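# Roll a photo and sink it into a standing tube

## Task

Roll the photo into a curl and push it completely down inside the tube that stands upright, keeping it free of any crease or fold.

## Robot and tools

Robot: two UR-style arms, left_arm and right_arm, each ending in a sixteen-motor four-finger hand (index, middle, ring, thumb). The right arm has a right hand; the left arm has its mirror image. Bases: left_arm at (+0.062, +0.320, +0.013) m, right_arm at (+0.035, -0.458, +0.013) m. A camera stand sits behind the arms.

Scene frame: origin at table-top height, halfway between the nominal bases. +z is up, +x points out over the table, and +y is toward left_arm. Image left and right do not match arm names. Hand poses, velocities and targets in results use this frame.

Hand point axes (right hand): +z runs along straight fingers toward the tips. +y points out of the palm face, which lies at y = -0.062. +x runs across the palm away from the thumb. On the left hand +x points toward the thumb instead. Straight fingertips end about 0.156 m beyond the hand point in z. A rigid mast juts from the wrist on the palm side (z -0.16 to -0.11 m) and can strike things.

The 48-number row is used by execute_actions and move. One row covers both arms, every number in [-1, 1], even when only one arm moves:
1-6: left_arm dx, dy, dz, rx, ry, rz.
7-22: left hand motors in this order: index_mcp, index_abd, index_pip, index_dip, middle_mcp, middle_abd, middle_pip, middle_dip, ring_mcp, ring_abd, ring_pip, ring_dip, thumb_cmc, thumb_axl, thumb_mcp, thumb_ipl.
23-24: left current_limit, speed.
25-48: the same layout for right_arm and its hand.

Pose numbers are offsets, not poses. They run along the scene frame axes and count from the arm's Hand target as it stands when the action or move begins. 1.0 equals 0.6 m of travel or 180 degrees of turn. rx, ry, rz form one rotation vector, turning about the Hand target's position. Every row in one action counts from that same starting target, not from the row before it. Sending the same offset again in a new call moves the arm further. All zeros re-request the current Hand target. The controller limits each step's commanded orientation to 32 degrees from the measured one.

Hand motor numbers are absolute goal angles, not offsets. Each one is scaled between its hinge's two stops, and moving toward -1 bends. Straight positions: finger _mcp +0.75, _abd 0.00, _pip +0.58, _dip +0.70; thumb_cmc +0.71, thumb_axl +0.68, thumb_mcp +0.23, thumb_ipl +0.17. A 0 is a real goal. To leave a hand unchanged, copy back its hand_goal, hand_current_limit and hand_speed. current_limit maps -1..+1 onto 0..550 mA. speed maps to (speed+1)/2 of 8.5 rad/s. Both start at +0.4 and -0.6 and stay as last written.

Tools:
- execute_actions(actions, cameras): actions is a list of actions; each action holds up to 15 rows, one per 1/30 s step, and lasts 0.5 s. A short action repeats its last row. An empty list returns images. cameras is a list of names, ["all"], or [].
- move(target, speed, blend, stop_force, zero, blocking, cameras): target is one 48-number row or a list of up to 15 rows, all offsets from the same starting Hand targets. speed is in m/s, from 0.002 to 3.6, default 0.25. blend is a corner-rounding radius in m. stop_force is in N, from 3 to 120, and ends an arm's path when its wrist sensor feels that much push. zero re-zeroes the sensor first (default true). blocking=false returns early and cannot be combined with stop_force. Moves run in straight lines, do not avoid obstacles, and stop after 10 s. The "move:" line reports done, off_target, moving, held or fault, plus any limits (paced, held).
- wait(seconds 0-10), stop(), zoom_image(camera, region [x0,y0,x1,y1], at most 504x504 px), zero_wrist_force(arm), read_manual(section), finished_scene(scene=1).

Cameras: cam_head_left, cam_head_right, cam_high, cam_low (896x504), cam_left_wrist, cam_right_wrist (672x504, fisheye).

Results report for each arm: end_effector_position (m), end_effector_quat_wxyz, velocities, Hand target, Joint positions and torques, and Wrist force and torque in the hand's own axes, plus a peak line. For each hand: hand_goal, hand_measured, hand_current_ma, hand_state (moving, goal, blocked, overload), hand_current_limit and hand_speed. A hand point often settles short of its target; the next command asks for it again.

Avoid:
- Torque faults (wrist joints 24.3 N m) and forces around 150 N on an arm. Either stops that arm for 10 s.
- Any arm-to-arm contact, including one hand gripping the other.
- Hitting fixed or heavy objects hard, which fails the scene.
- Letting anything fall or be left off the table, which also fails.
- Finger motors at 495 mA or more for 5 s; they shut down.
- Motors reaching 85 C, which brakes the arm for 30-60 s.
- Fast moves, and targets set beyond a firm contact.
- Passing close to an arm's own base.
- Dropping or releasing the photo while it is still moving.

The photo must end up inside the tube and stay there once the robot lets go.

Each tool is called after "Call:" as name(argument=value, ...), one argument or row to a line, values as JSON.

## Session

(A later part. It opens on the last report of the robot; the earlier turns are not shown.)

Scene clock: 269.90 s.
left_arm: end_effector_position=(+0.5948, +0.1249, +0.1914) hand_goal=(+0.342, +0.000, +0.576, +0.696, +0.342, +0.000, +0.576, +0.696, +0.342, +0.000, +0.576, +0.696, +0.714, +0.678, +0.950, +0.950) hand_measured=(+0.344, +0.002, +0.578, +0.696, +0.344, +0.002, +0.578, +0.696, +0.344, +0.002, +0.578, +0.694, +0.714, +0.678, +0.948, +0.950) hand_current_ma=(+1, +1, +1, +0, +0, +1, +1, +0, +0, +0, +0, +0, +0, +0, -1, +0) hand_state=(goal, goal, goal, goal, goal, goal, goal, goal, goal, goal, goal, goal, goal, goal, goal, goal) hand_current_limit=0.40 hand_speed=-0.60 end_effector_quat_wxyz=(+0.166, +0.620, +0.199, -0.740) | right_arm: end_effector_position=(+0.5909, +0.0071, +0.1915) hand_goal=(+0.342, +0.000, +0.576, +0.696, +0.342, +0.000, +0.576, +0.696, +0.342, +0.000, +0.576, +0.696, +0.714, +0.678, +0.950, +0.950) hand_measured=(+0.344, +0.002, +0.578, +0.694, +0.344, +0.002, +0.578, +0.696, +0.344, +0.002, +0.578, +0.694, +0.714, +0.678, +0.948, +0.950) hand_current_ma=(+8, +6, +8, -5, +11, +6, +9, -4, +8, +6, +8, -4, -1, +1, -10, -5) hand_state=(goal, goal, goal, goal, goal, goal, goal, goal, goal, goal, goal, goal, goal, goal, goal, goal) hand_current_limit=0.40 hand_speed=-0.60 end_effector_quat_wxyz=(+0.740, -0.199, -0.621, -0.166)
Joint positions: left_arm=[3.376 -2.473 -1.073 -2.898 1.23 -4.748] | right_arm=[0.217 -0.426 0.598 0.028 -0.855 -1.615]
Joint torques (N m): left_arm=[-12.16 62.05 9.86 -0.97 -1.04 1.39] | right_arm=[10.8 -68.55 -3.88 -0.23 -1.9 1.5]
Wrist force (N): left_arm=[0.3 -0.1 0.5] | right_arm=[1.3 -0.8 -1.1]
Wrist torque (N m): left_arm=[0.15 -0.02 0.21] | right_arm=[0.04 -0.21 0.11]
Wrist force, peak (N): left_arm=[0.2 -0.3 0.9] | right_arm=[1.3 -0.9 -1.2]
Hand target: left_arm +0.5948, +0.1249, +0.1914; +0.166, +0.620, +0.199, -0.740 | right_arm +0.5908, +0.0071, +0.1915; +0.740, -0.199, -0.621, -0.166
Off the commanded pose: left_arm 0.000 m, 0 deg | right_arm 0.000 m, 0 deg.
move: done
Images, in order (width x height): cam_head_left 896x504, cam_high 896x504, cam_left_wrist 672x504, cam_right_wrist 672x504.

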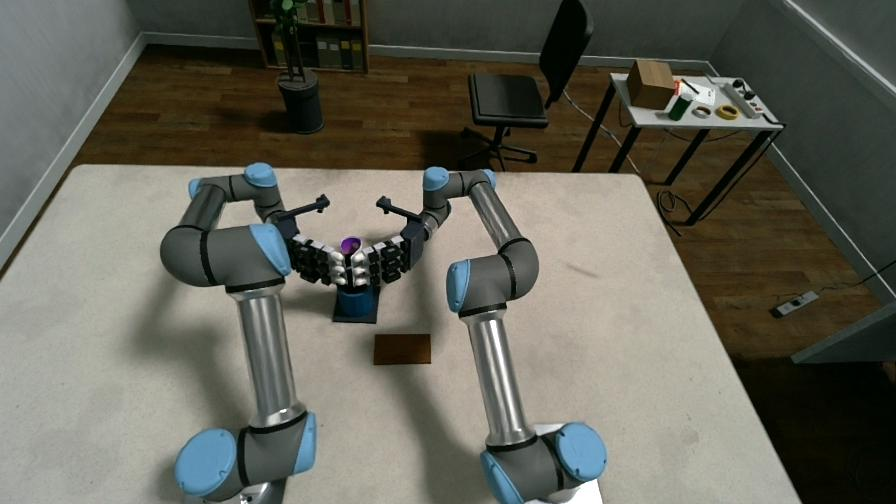

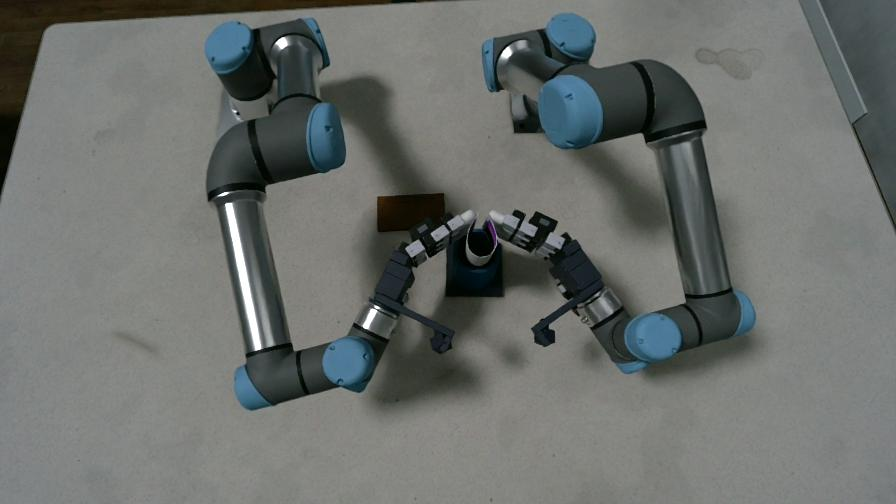

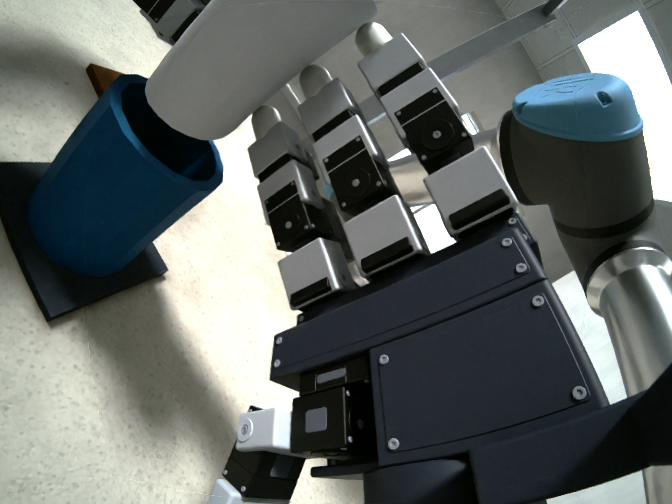

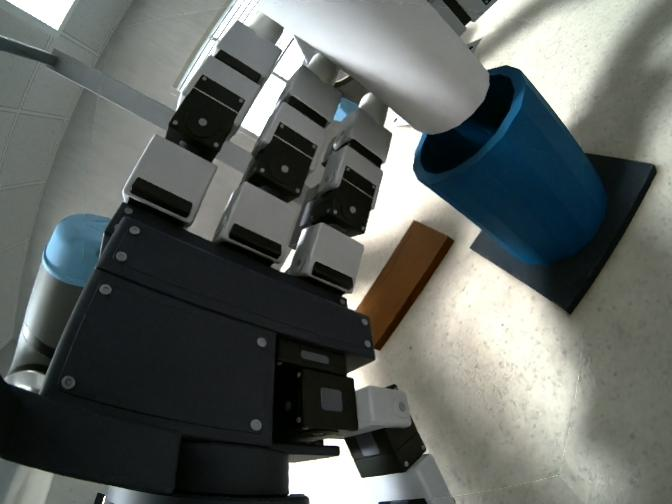

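Call:
move(
  target=[
    [0,-0.0058,0,0,0,0,0.3425,0,0.576,0.696,0.3425,0,0.576,0.696,0.3425,0,0.576,0.696,0.714,0.678,0.95,0.95,0.4,-0.6,0,-0.0058,0,0,0,0,0.3425,0,0.576,0.696,0.3425,0,0.576,0.696,0.3425,0,0.576,0.696,0.714,0.678,0.95,0.95,0.4,-0.6],
    [0,-0.0058,-0.0333,0,0,0,0.3425,0,0.576,0.696,0.3425,0,0.576,0.696,0.3425,0,0.576,0.696,0.714,0.678,0.95,0.95,0.4,-0.6,0,-0.0058,-0.0333,0,0,0,0.3425,0,0.576,0.696,0.3425,0,0.576,0.696,0.3425,0,0.576,0.696,0.714,0.678,0.95,0.95,0.4,-0.6],
  ],
  speed=0.03,
  cameras=["cam_high","cam_left_wrist","cam_right_wrist","cam_head_left"],
)

Call:
zoom_image(
  camera="cam_high",
  region=[440, 200, 510, 300],
)

Call:
zoom_image(
  camera="cam_left_wrist",
  region=[50, 20, 310, 260],
)

Call:
zoom_image(
  camera="cam_right_wrist",
  region=[340, 20, 600, 260],
)

Call:
zoom_image(
  camera="cam_head_left",
  region=[310, 220, 400, 330],
)

Scene clock: 272.40 s.
left_arm: end_effector_position=(+0.5948, +0.1214, +0.1712) hand_goal=(+0.342, +0.000, +0.576, +0.696, +0.342, +0.000, +0.576, +0.696, +0.342, +0.000, +0.576, +0.696, +0.714, +0.678, +0.950, +0.950) hand_measured=(+0.344, +0.002, +0.578, +0.696, +0.344, +0.002, +0.578, +0.696, +0.344, +0.002, +0.578, +0.694, +0.714, +0.678, +0.948, +0.950) hand_current_ma=(+1, +1, +1, +0, +0, +1, +1, +0, +0, +0, +0, +0, +0, +0, -1, +0) hand_state=(goal, goal, goal, goal, goal, goal, goal, goal, goal, goal, goal, goal, goal, goal, goal, goal) hand_current_limit=0.40 hand_speed=-0.60 end_effector_quat_wxyz=(+0.166, +0.620, +0.199, -0.740) end_effector_velocity=(+0.000, +0.001, +0.002) end_effector_angular_velocity=(+0.000, +0.002, +0.002) | right_arm: end_effector_position=(+0.5908, +0.0036, +0.1712) hand_goal=(+0.342, +0.000, +0.576, +0.696, +0.342, +0.000, +0.576, +0.696, +0.342, +0.000, +0.576, +0.696, +0.714, +0.678, +0.950, +0.950) hand_measured=(+0.344, +0.002, +0.578, +0.694, +0.344, +0.002, +0.578, +0.696, +0.344, +0.002, +0.578, +0.694, +0.714, +0.678, +0.948, +0.950) hand_current_ma=(+8, +6, +8, -5, +11, +6, +9, -4, +8, +6, +8, -4, -1, +1, -10, -5) hand_state=(goal, goal, goal, goal, goal, goal, goal, goal, goal, goal, goal, goal, goal, goal, goal, goal) hand_current_limit=0.40 hand_speed=-0.60 end_effector_quat_wxyz=(+0.740, -0.199, -0.621, -0.166)
Joint positions: left_arm=[3.371 -2.495 -1.087 -2.863 1.225 -4.747] | right_arm=[0.213 -0.416 0.63 -0.015 -0.859 -1.613]
Joint velocities: left_arm=[0.001 0.001 0.001 -0.005 0 0] | right_arm=[within noise]
Joint torques (N m): left_arm=[8.48 59.83 21.22 -4.58 1.24 0.23] | right_arm=[10.45 -65.58 -21.25 4.54 1.37 -1.24]
Wrist force (N): left_arm=[0.2 0.0 0.5] | right_arm=[0.9 -0.7 -1.2]
Wrist torque (N m): left_arm=[0.16 0.01 0.06] | right_arm=[0.06 -0.17 0.00]
Wrist force, peak (N): left_arm=[0.7 0.2 0.5] | right_arm=[1.3 -0.9 -1.2]
Hand target: left_arm +0.5948, +0.1214, +0.1715; +0.166, +0.620, +0.199, -0.740 | right_arm +0.5908, +0.0036, +0.1715; +0.740, -0.199, -0.621, -0.166
Off the commanded pose: left_arm 0.000 m, 0 deg | right_arm 0.000 m, 0 deg.
move: done
Images, in order (width x height): cam_head_left 896x504, cam_high 896x504, cam_left_wrist 672x504, cam_right_wrist 672x504.

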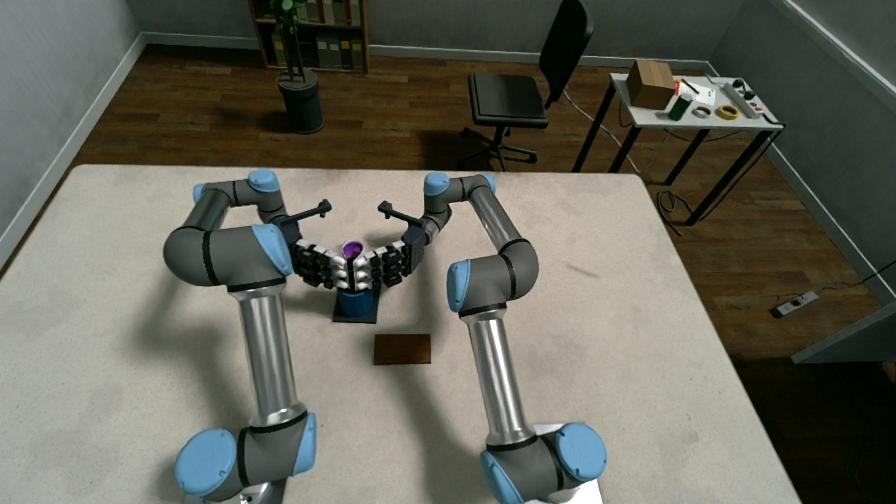

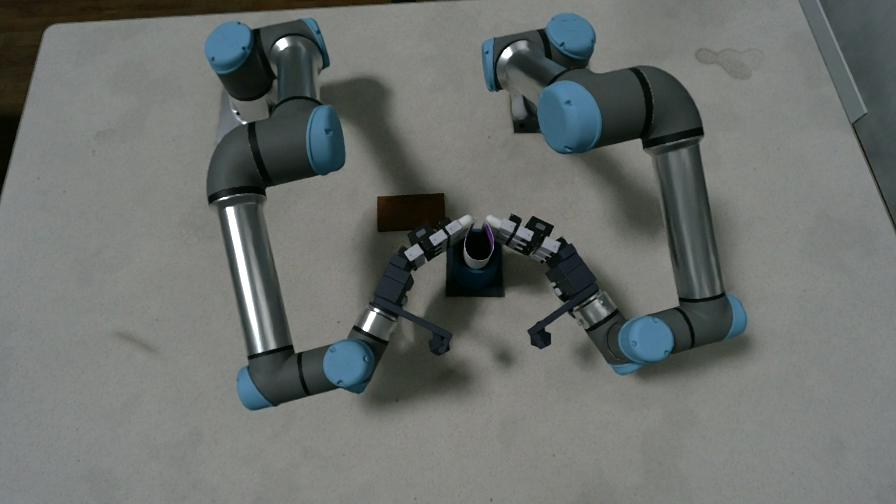

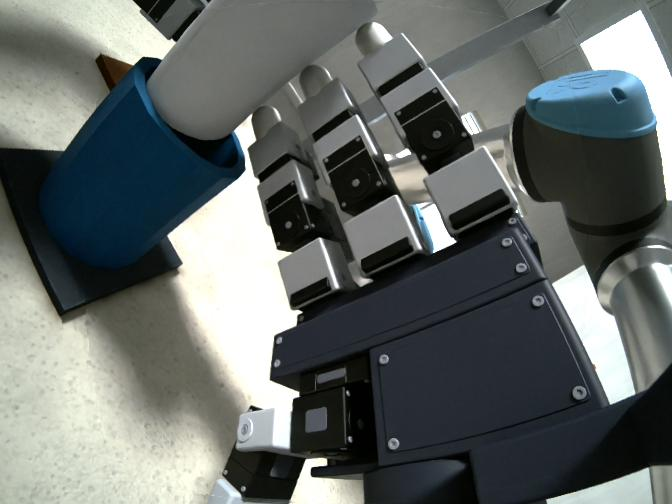

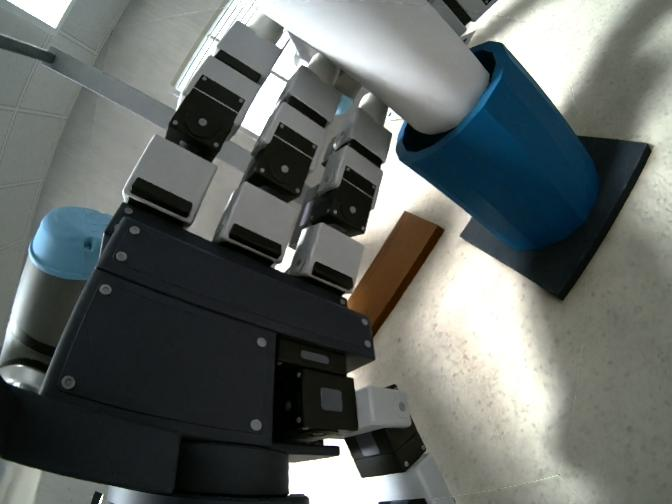

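Scaled by 5.040 from the camera's 896x504 image, which has a finer 1280x720 frame.

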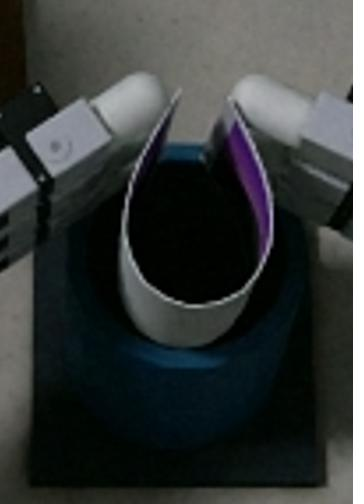

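Scaled by 1.938 from the camera's 672x504 image, which has a finer 960x720 frame.

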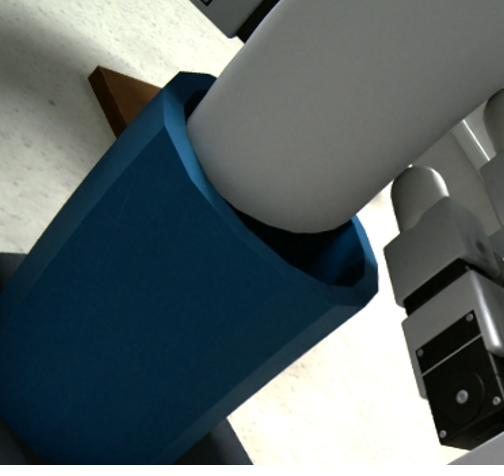

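Scaled by 1.938 from the camera's 672x504 image, which has a finer 960x720 frame.

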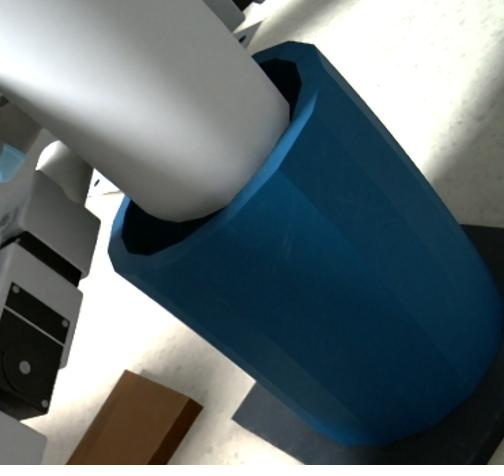

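Scaled by 4.582 from the camera's 896x504 image, which has a finer 1280x720 frame.

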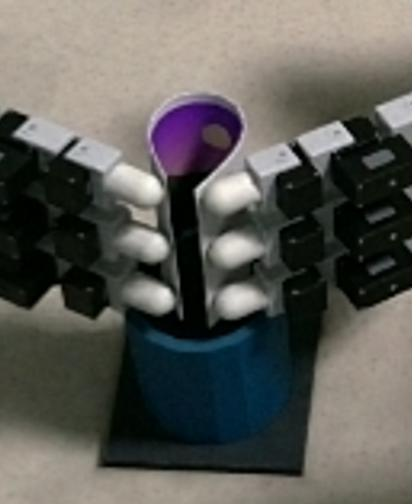

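Call:
move(
  target=[
    [0,0,0,0,0,0,0.95,0,0.576,0.696,0.3425,0,0.576,0.696,0.3425,0,0.576,0.696,0.714,0.678,0.95,0.95,0.4,-0.85,0,0,0,0,0,0,0.95,0,0.576,0.696,0.3425,0,0.576,0.696,0.3425,0,0.576,0.696,0.714,0.678,0.95,0.95,0.4,-0.85],
  ],
  speed=0.03,
  cameras=["cam_high","cam_left_wrist","cam_right_wrist","cam_head_left"],
)

Call:
zoom_image(
  camera="cam_high",
  region=[440, 200, 510, 300],
)

Call:
zoom_image(
  camera="cam_left_wrist",
  region=[50, 20, 310, 260],
)

Call:
zoom_image(
  camera="cam_right_wrist",
  region=[340, 20, 600, 260],
)

Call:
zoom_image(
  camera="cam_head_left",
  region=[310, 220, 400, 330],
)

Scene clock: 274.73 s.
left_arm: end_effector_position=(+0.5948, +0.1214, +0.1715) hand_goal=(+0.950, +0.000, +0.576, +0.696, +0.342, +0.000, +0.576, +0.696, +0.342, +0.000, +0.576, +0.696, +0.714, +0.678, +0.950, +0.950) hand_measured=(+0.946, +0.002, +0.578, +0.696, +0.344, +0.002, +0.578, +0.696, +0.344, +0.002, +0.578, +0.694, +0.714, +0.678, +0.948, +0.950) hand_current_ma=(-1, +1, +1, +0, +0, +1, +1, +0, +0, +0, +0, +0, +0, +0, -1, +0) hand_state=(goal, goal, goal, goal, goal, goal, goal, goal, goal, goal, goal, goal, goal, goal, goal, goal) hand_current_limit=0.40 hand_speed=-0.85 end_effector_quat_wxyz=(+0.166, +0.620, +0.199, -0.740) | right_arm: end_effector_position=(+0.5908, +0.0036, +0.1715) hand_goal=(+0.950, +0.000, +0.576, +0.696, +0.342, +0.000, +0.576, +0.696, +0.342, +0.000, +0.576, +0.696, +0.714, +0.678, +0.950, +0.950) hand_measured=(+0.948, +0.002, +0.578, +0.694, +0.344, +0.002, +0.578, +0.696, +0.344, +0.002, +0.578, +0.694, +0.714, +0.678, +0.948, +0.950) hand_current_ma=(-12, +6, +8, -5, +11, +7, +9, -4, +5, +6, +8, -4, -1, +1, -10, -5) hand_state=(goal, goal, goal, goal, goal, goal, goal, goal, goal, goal, goal, goal, goal, goal, goal, goal) hand_current_limit=0.40 hand_speed=-0.85 end_effector_quat_wxyz=(+0.740, -0.199, -0.621, -0.166)
Joint positions: left_arm=[3.371 -2.494 -1.087 -2.863 1.225 -4.747] | right_arm=[0.213 -0.416 0.63 -0.014 -0.859 -1.613]
Joint torques (N m): left_arm=[9.36 61.67 24.31 -3.99 1.27 -0.27] | right_arm=[9.41 -67.44 -33.92 4.16 1.48 -1.68]
Wrist force (N): left_arm=[0.3 -0.1 0.8] | right_arm=[1.0 -0.8 -1.2]
Wrist torque (N m): left_arm=[0.13 -0.01 0.11] | right_arm=[0.04 -0.20 -0.04]
Wrist force, peak (N): left_arm=[0.3 -0.1 0.8] | right_arm=[1.0 -1.0 -1.3]
Hand target: left_arm +0.5948, +0.1214, +0.1715; +0.166, +0.620, +0.199, -0.740 | right_arm +0.5908, +0.0036, +0.1715; +0.740, -0.199, -0.621, -0.166
Off the commanded pose: left_arm 0.000 m, 0 deg | right_arm 0.000 m, 0 deg.
move: done
Images, in order (width x height): cam_head_left 896x504, cam_high 896x504, cam_left_wrist 672x504, cam_right_wrist 672x504.

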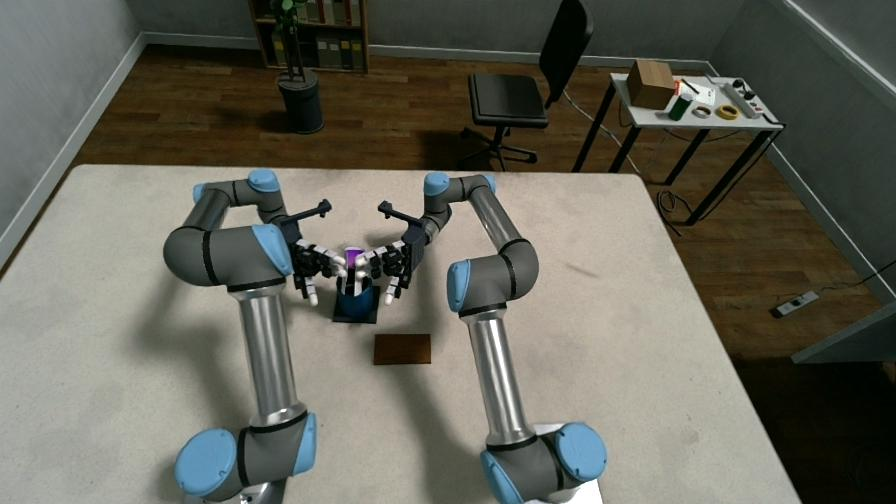

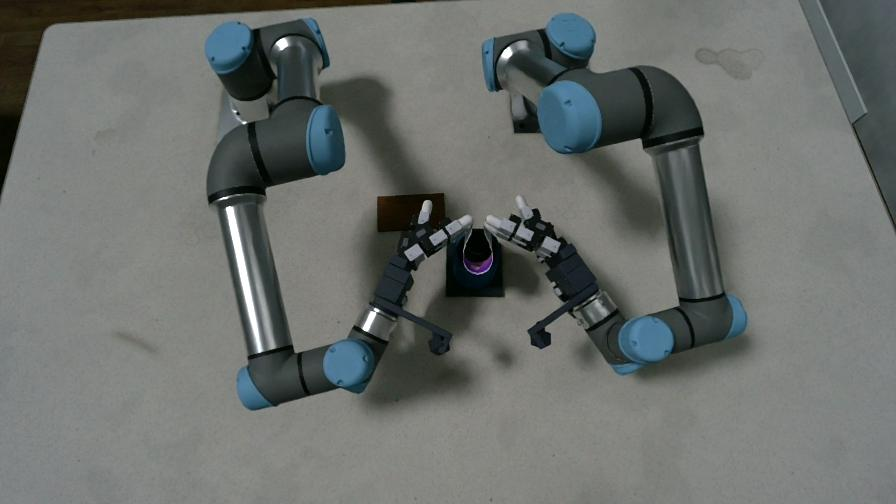

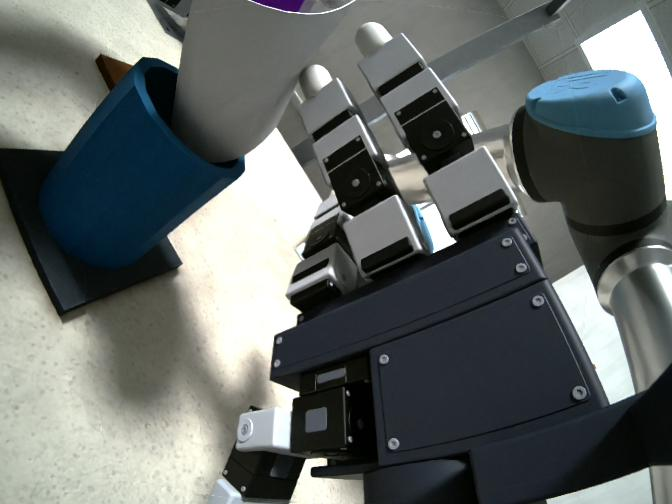

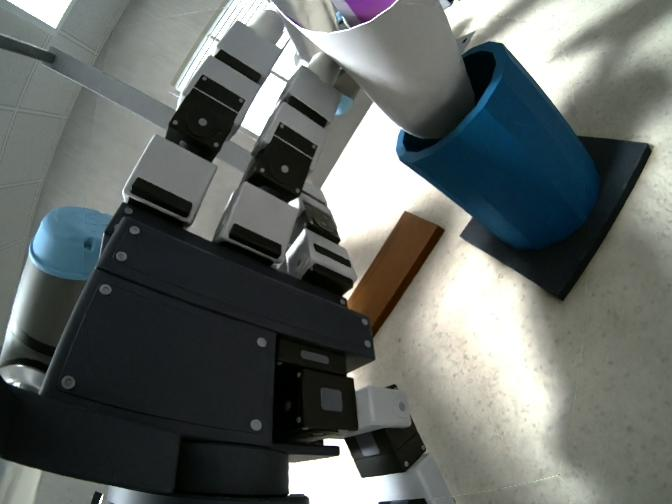

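Scaled by 5.040 from the camera's 896x504 image, which has a finer 1280x720 frame.

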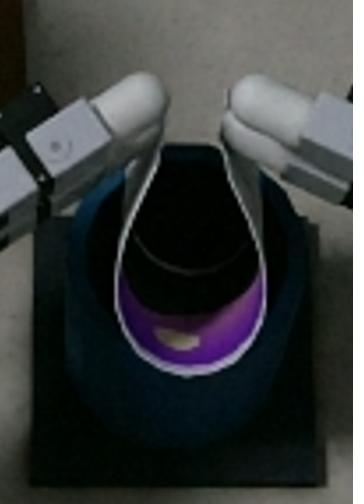

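Scaled by 1.938 from the camera's 672x504 image, which has a finer 960x720 frame.

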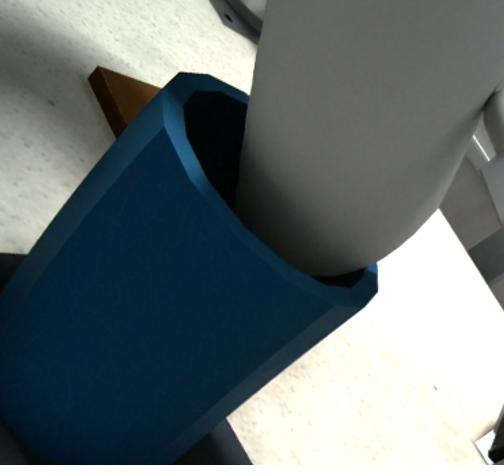

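Scaled by 1.938 from the camera's 672x504 image, which has a finer 960x720 frame.

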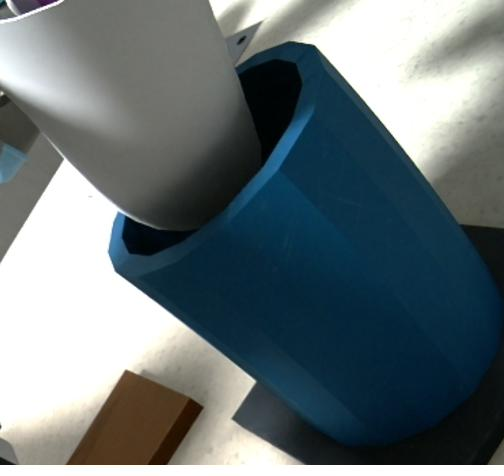

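Scaled by 4.582 from the camera's 896x504 image, which has a finer 1280x720 frame.

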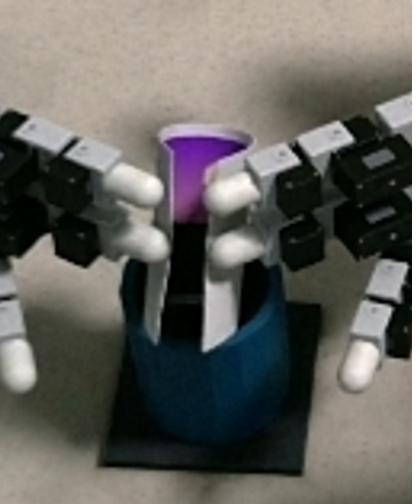

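Call:
zoom_image(
  camera="cam_head_left",
  region=[330, 240, 380, 310],
)

Call:
execute_actions(
  actions=[],
  cameras=["cam_head_right", "cam_low"],
)

Call:
zoom_image(
  camera="cam_head_right",
  region=[330, 235, 390, 315],
)

Call:
zoom_image(
  camera="cam_low",
  region=[460, 180, 560, 290],
)

Scaled by 7.200 from the camera's 896x504 image, which has a finer 1280x720 frame.

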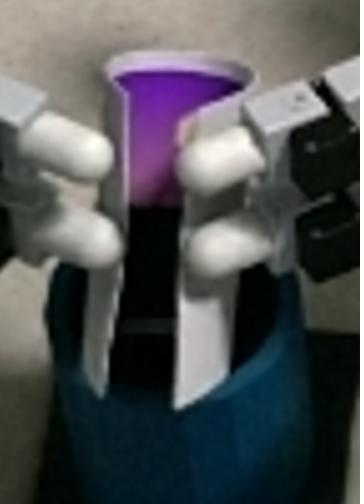

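Scene clock: 275.10 s.
left_arm: end_effector_position=(+0.5948, +0.1214, +0.1715) hand_goal=(+0.950, +0.000, +0.576, +0.696, +0.342, +0.000, +0.576, +0.696, +0.342, +0.000, +0.576, +0.696, +0.714, +0.678, +0.950, +0.950) hand_measured=(+0.946, +0.002, +0.578, +0.696, +0.344, +0.002, +0.578, +0.696, +0.344, +0.002, +0.578, +0.694, +0.714, +0.678, +0.948, +0.950) hand_current_ma=(-1, +1, +1, +0, +0, +1, +1, +0, +0, +0, +0, +0, +0, +0, -1, +0) hand_state=(goal, goal, goal, goal, goal, goal, goal, goal, goal, goal, goal, goal, goal, goal, goal, goal) hand_current_limit=0.40 hand_speed=-0.85 end_effector_quat_wxyz=(+0.166, +0.620, +0.199, -0.740) | right_arm: end_effector_position=(+0.5908, +0.0036, +0.1715) hand_goal=(+0.950, +0.000, +0.576, +0.696, +0.342, +0.000, +0.576, +0.696, +0.342, +0.000, +0.576, +0.696, +0.714, +0.678, +0.950, +0.950) hand_measured=(+0.948, +0.002, +0.578, +0.694, +0.344, +0.002, +0.578, +0.696, +0.344, +0.002, +0.578, +0.694, +0.714, +0.678, +0.948, +0.950) hand_current_ma=(-12, +6, +8, -5, +11, +7, +9, -4, +5, +6, +8, -4, -1, +1, -10, -5) hand_state=(goal, goal, goal, goal, goal, goal, goal, goal, goal, goal, goal, goal, goal, goal, goal, goal) hand_current_limit=0.40 hand_speed=-0.85 end_effector_quat_wxyz=(+0.740, -0.199, -0.621, -0.166)
Joint positions: left_arm=[3.371 -2.494 -1.087 -2.863 1.225 -4.747] | right_arm=[0.213 -0.416 0.63 -0.014 -0.859 -1.613]
Joint velocities: within noise
Joint torques (N m): left_arm=[8.82 61.51 22.54 -4.23 1.26 -0.05] | right_arm=[9.18 -65.8 -34.3 4.16 1.5 -1.25]
Motor temperatures (°C): left_arm=[37 29 28 37 39 40] | right_arm=[32 35 36 36 38 40]
Wrist force (N): left_arm=[0.3 0.0 0.4] | right_arm=[1.0 -0.8 -1.3]
Wrist torque (N m): left_arm=[0.16 -0.01 0.11] | right_arm=[0.04 -0.20 -0.04]
Wrist force, peak (N): left_arm=[0.2 -0.1 0.7] | right_arm=[1.3 -0.6 -1.3]
Hand target: left_arm +0.5948, +0.1214, +0.1715; +0.166, +0.620, +0.199, -0.740 | right_arm +0.5908, +0.0036, +0.1715; +0.740, -0.199, -0.621, -0.166
Off the commanded pose: left_arm 0.000 m, 0 deg | right_arm 0.000 m, 0 deg.
Images, in order (width x height): cam_head_right 896x504, cam_low 896x504.

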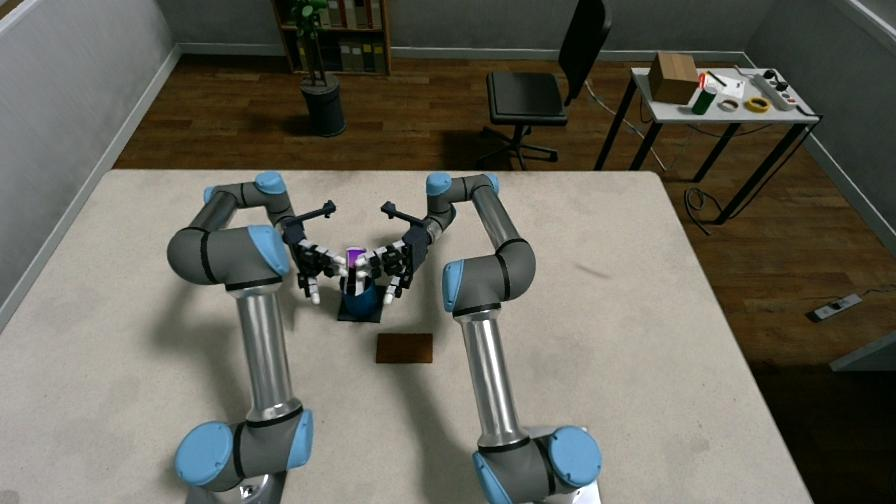

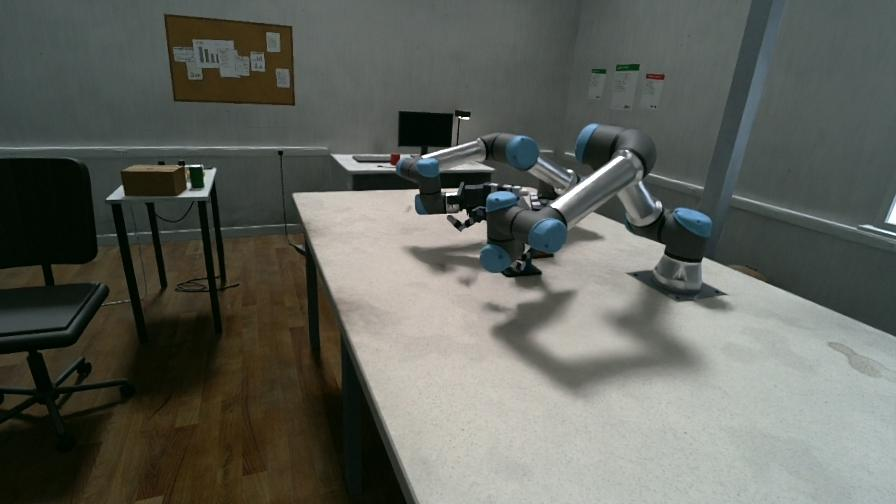

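Scaled by 6.300 from the camera's 896x504 image, which has a finer 1280x720 frame.

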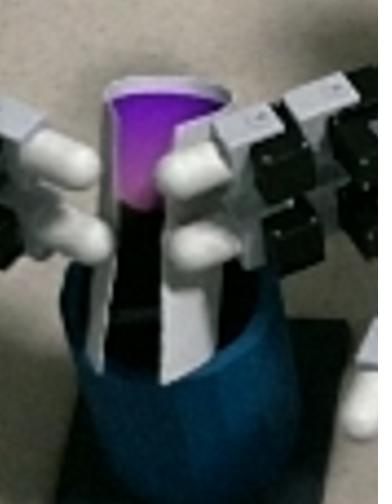

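Scaled by 4.582 from the camera's 896x504 image, which has a finer 1280x720 frame.

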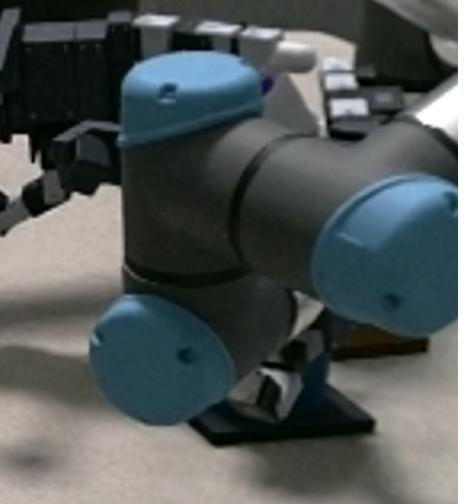

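Call:
move(
  target=[
    [0,0,0.026,0,0,0,0.95,0,0.576,0.696,0.3425,0,0.576,0.696,0.3425,0,0.576,0.696,0.714,0.678,0.95,0.95,0.4,-0.85,0,0,0.026,0,0,0,0.95,0,0.576,0.696,0.3425,0,0.576,0.696,0.3425,0,0.576,0.696,0.714,0.678,0.95,0.95,0.4,-0.85],
    [0.0055,0,0.0508,0,-0.0556,0,0.95,0,0.576,0.696,0.3425,0,0.576,0.696,0.3425,0,0.576,0.696,0.714,0.678,0.95,0.95,0.4,-0.85,0.0055,0,0.0508,0,-0.0556,0,0.95,0,0.576,0.696,0.3425,0,0.576,0.696,0.3425,0,0.576,0.696,0.714,0.678,0.95,0.95,0.4,-0.85],
    [0.007,0,0.0822,0,-0.1222,0,0.95,0,0.576,0.696,0.3425,0,0.576,0.696,0.3425,0,0.576,0.696,0.714,0.678,0.95,0.95,0.4,-0.85,0.007,0,0.0822,0,-0.1222,0,0.95,0,0.576,0.696,0.3425,0,0.576,0.696,0.3425,0,0.576,0.696,0.714,0.678,0.95,0.95,0.4,-0.85],
    [0.0038,0,0.111,0,-0.1833,0,0.95,0,0.576,0.696,0.3425,0,0.576,0.696,0.3425,0,0.576,0.696,0.714,0.678,0.95,0.95,0.4,-0.85,0.0038,0,0.111,0,-0.1833,0,0.95,0,0.576,0.696,0.3425,0,0.576,0.696,0.3425,0,0.576,0.696,0.714,0.678,0.95,0.95,0.4,-0.85],
  ],
  speed=0.08,
  blend=0.005,
  cameras=["cam_high","cam_left_wrist","cam_right_wrist","cam_head_left"],
)

Call:
zoom_image(
  camera="cam_high",
  region=[440, 200, 510, 300],
)

Call:
zoom_image(
  camera="cam_head_left",
  region=[310, 220, 400, 330],
)

Scene clock: 281.30 s.
left_arm: end_effector_position=(+0.5971, +0.1214, +0.2381) hand_goal=(+0.950, +0.000, +0.576, +0.696, +0.342, +0.000, +0.576, +0.696, +0.342, +0.000, +0.576, +0.696, +0.714, +0.678, +0.950, +0.950) hand_measured=(+0.948, +0.002, +0.578, +0.696, +0.344, +0.002, +0.578, +0.696, +0.344, +0.002, +0.578, +0.694, +0.714, +0.678, +0.948, +0.950) hand_current_ma=(-1, +1, +1, +0, +1, +1, +1, +0, +0, +0, +0, +0, +0, +0, -1, +0) hand_state=(goal, goal, goal, goal, goal, goal, goal, goal, goal, goal, goal, goal, goal, goal, goal, goal) hand_current_limit=0.40 hand_speed=-0.85 end_effector_quat_wxyz=(+0.215, +0.805, +0.144, -0.534) | right_arm: end_effector_position=(+0.5930, +0.0036, +0.2381) hand_goal=(+0.950, +0.000, +0.576, +0.696, +0.342, +0.000, +0.576, +0.696, +0.342, +0.000, +0.576, +0.696, +0.714, +0.678, +0.950, +0.950) hand_measured=(+0.948, +0.002, +0.578, +0.694, +0.346, +0.002, +0.578, +0.696, +0.344, +0.002, +0.578, +0.694, +0.714, +0.678, +0.948, +0.950) hand_current_ma=(-8, +7, +8, -5, +14, +8, +9, -4, +5, +7, +8, -4, -1, +1, -10, -5) hand_state=(goal, goal, goal, goal, goal, goal, goal, goal, goal, goal, goal, goal, goal, goal, goal, goal) hand_current_limit=0.40 hand_speed=-0.85 end_effector_quat_wxyz=(-0.533, +0.143, +0.806, +0.216)
Joint positions: left_arm=[3.376 -2.184 -1.242 -2.489 1.219 -4.637] | right_arm=[0.218 -0.781 0.949 -0.628 -0.869 -1.47]
Joint torques (N m): left_arm=[7 36.73 26.73 -2.86 -2 -1.12] | right_arm=[6.88 -37.53 -33.93 2.89 1.76 -2.12]
Wrist force (N): left_arm=[0.3 -0.2 0.7] | right_arm=[0.6 -0.4 -1.0]
Wrist torque (N m): left_arm=[0.02 -0.01 0.05] | right_arm=[0.10 -0.17 -0.07]
Wrist force, peak (N): left_arm=[1.2 0.0 0.3] | right_arm=[1.5 -1.0 -1.3]
Hand target: left_arm +0.5971, +0.1214, +0.2381; +0.215, +0.805, +0.144, -0.534 | right_arm +0.5931, +0.0036, +0.2381; -0.533, +0.143, +0.806, +0.216
Off the commanded pose: left_arm 0.000 m, 0 deg | right_arm 0.000 m, 0 deg.
move: done
Images, in order (width x height): cam_head_left 896x504, cam_high 896x504, cam_left_wrist 672x504, cam_right_wrist 672x504.

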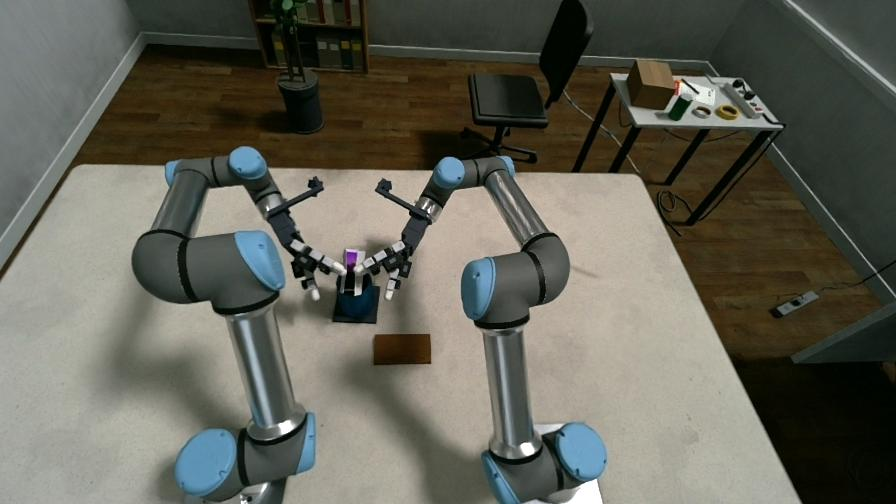

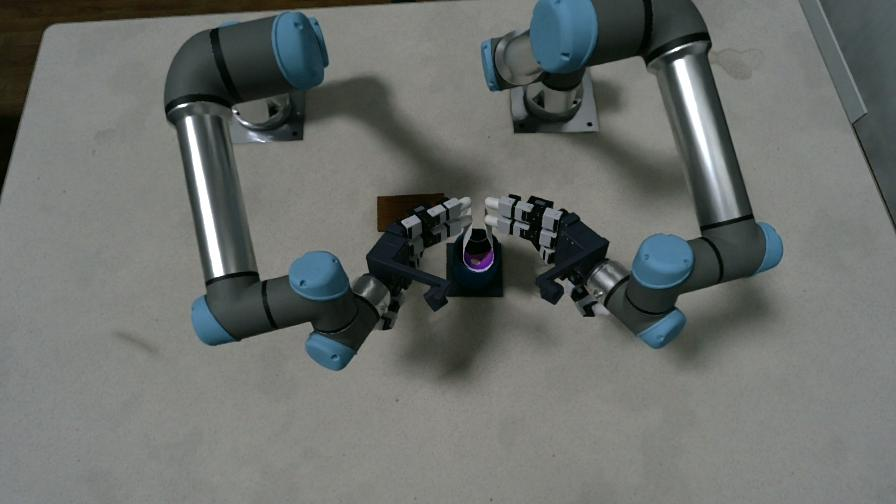

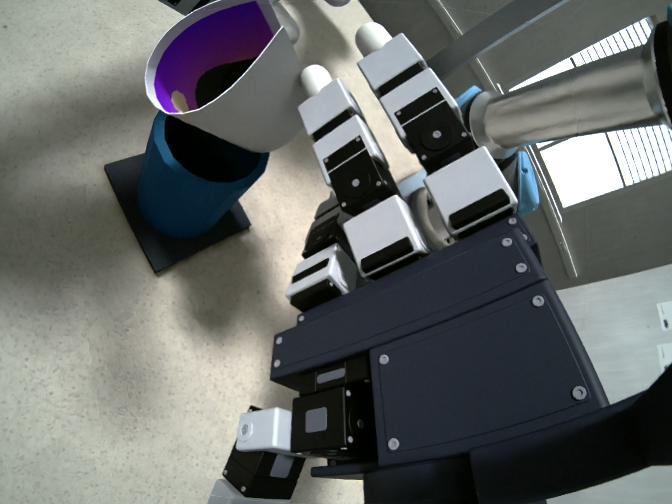

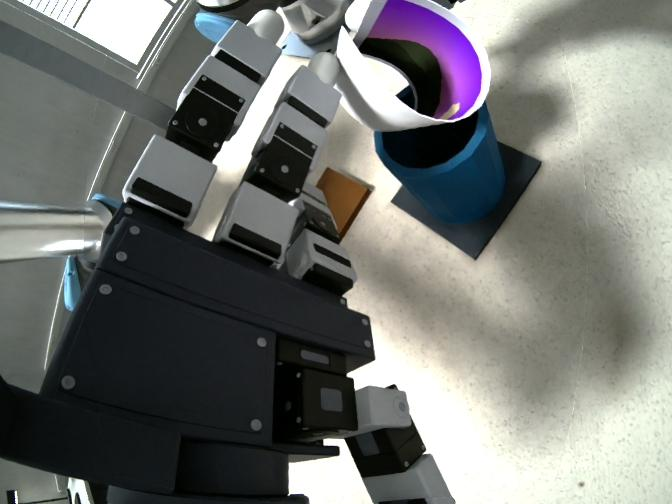

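Scaled by 5.040 from the camera's 896x504 image, which has a finer 1280x720 frame.

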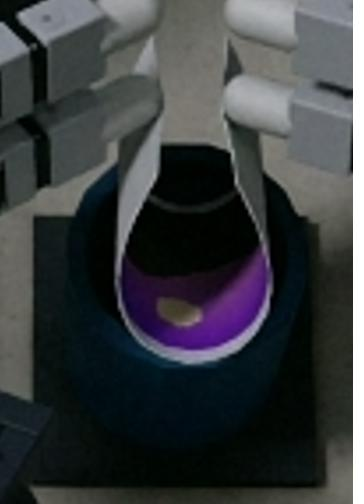

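Scaled by 4.582 from the camera's 896x504 image, which has a finer 1280x720 frame.

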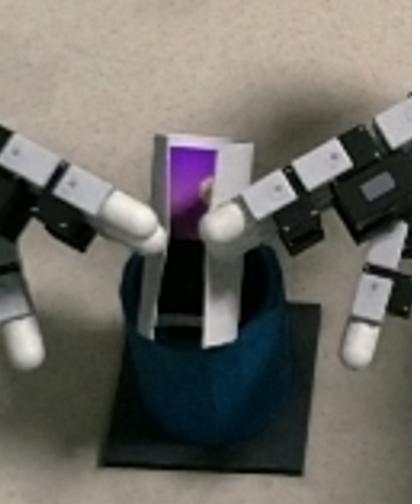

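Call:
move(
  target=[
    [-0.0305,0,-0.0407,0,0,0,0.95,0,0.576,0.696,0.3425,0,0.576,0.696,0.3425,0,0.576,0.696,0.714,0.678,0.95,0.95,0.4,-0.85,-0.0305,0,-0.0407,0,0,0,0.95,0,0.576,0.696,0.3425,0,0.576,0.696,0.3425,0,0.576,0.696,0.714,0.678,0.95,0.95,0.4,-0.85],
  ],
  speed=0.025,
  cameras=["cam_high","cam_left_wrist","cam_right_wrist","cam_head_left"],
)

Call:
zoom_image(
  camera="cam_high",
  region=[440, 200, 510, 300],
)

Call:
zoom_image(
  camera="cam_head_left",
  region=[310, 220, 400, 330],
)

Scene clock: 284.80 s.
left_arm: end_effector_position=(+0.5788, +0.1215, +0.2137) hand_goal=(+0.950, +0.000, +0.576, +0.696, +0.342, +0.000, +0.576, +0.696, +0.342, +0.000, +0.576, +0.696, +0.714, +0.678, +0.950, +0.950) hand_measured=(+0.948, +0.002, +0.578, +0.696, +0.344, +0.002, +0.578, +0.696, +0.344, +0.002, +0.578, +0.694, +0.714, +0.678, +0.948, +0.950) hand_current_ma=(-1, +1, +1, +0, +1, +1, +1, +0, +0, +0, +0, +0, +0, +0, -1, +0) hand_state=(goal, goal, goal, goal, goal, goal, goal, goal, goal, goal, goal, goal, goal, goal, goal, goal) hand_current_limit=0.40 hand_speed=-0.85 end_effector_quat_wxyz=(+0.215, +0.805, +0.144, -0.534) | right_arm: end_effector_position=(+0.5747, +0.0036, +0.2137) hand_goal=(+0.950, +0.000, +0.576, +0.696, +0.342, +0.000, +0.576, +0.696, +0.342, +0.000, +0.576, +0.696, +0.714, +0.678, +0.950, +0.950) hand_measured=(+0.948, +0.002, +0.578, +0.694, +0.346, +0.002, +0.578, +0.696, +0.344, +0.002, +0.578, +0.694, +0.714, +0.678, +0.948, +0.950) hand_current_ma=(-7, +7, +8, -5, +15, +8, +9, -4, +5, +7, +8, -4, -1, +1, -10, -5) hand_state=(goal, goal, goal, goal, goal, goal, goal, goal, goal, goal, goal, goal, goal, goal, goal, goal) hand_current_limit=0.40 hand_speed=-0.85 end_effector_quat_wxyz=(-0.533, +0.143, +0.806, +0.216) end_effector_velocity=(+0.001, +0.000, +0.002) end_effector_angular_velocity=(+0.000, -0.001, +0.000)
Joint positions: left_arm=[3.382 -2.16 -1.347 -2.408 1.224 -4.635] | right_arm=[0.223 -0.815 1.072 -0.719 -0.864 -1.467]
Joint velocities: left_arm=[within noise] | right_arm=[0 0 -0.005 0.005 0 0]
Joint torques (N m): left_arm=[7.32 39.41 24.61 -2.51 0.87 1.16] | right_arm=[7.33 -43.33 -34.57 2.65 1.81 1.48]
Wrist force (N): left_arm=[0.4 -0.2 0.7] | right_arm=[0.7 -0.1 -1.2]
Wrist torque (N m): left_arm=[0.00 -0.02 0.06] | right_arm=[0.14 -0.19 -0.06]
Wrist force, peak (N): left_arm=[0.6 -0.4 1.1] | right_arm=[1.2 -0.1 -1.4]
Hand target: left_arm +0.5788, +0.1214, +0.2136; +0.215, +0.805, +0.144, -0.534 | right_arm +0.5748, +0.0036, +0.2137; -0.533, +0.143, +0.806, +0.216
Off the commanded pose: left_arm 0.000 m, 0 deg | right_arm 0.000 m, 0 deg.
move: done
Images, in order (width x height): cam_head_left 896x504, cam_high 896x504, cam_left_wrist 672x504, cam_right_wrist 672x504.

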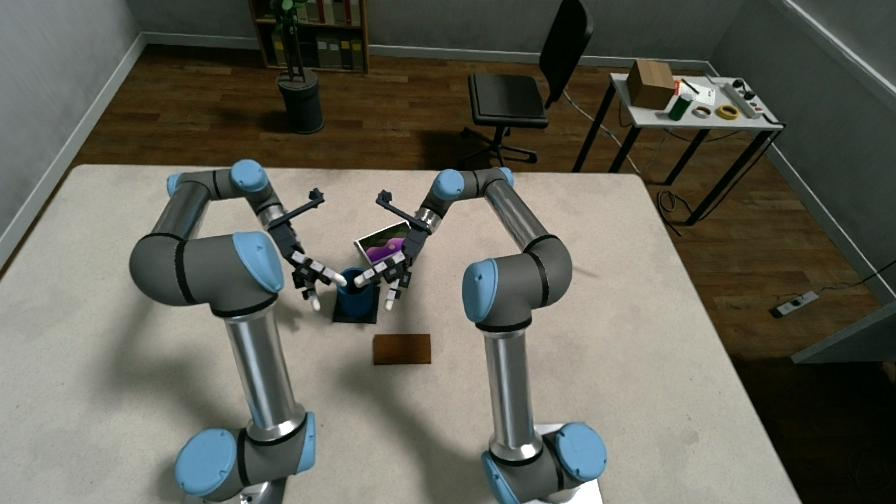

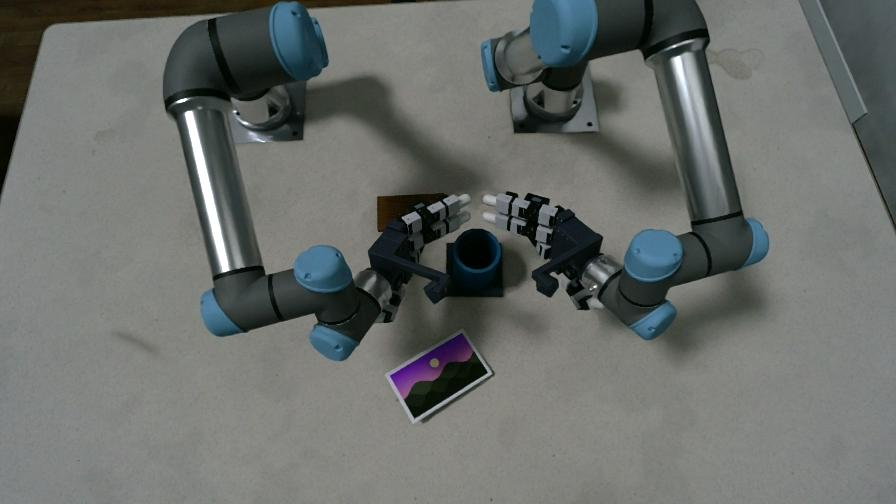

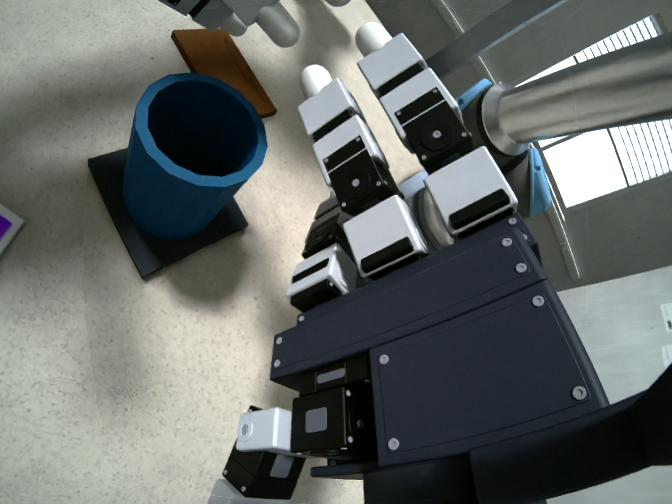

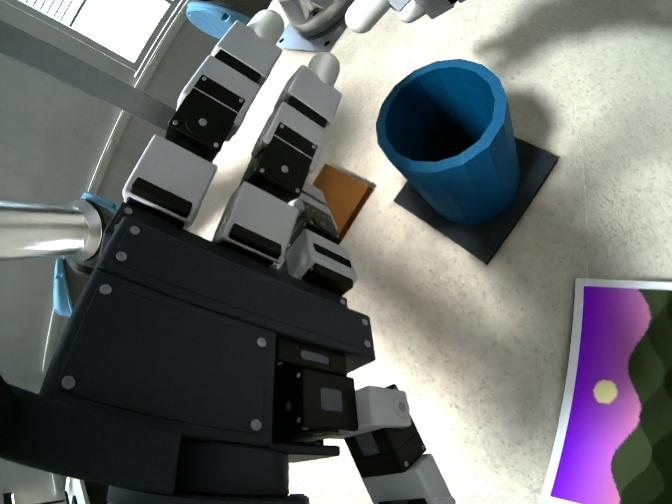

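Scaled by 5.040 from the camera's 896x504 image, which has a finer 1280x720 frame.

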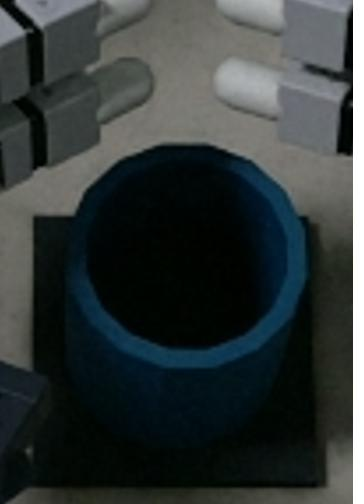

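Scaled by 4.582 from the camera's 896x504 image, which has a finer 1280x720 frame.

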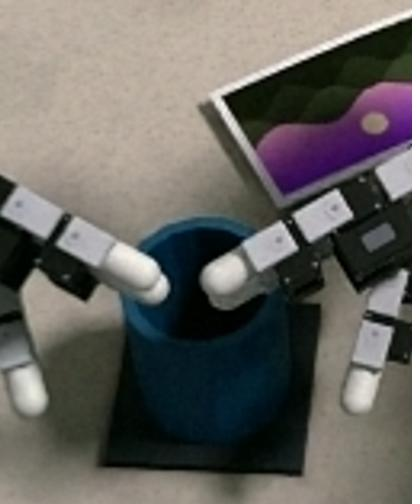

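Call:
zoom_image(
  camera="cam_high",
  region=[370, 310, 510, 440],
)

Scaled by 3.600 from the camera's 896x504 image, which has a finer 1280x720 frame.

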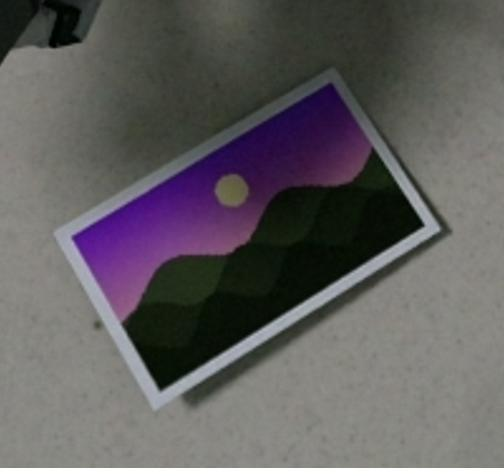

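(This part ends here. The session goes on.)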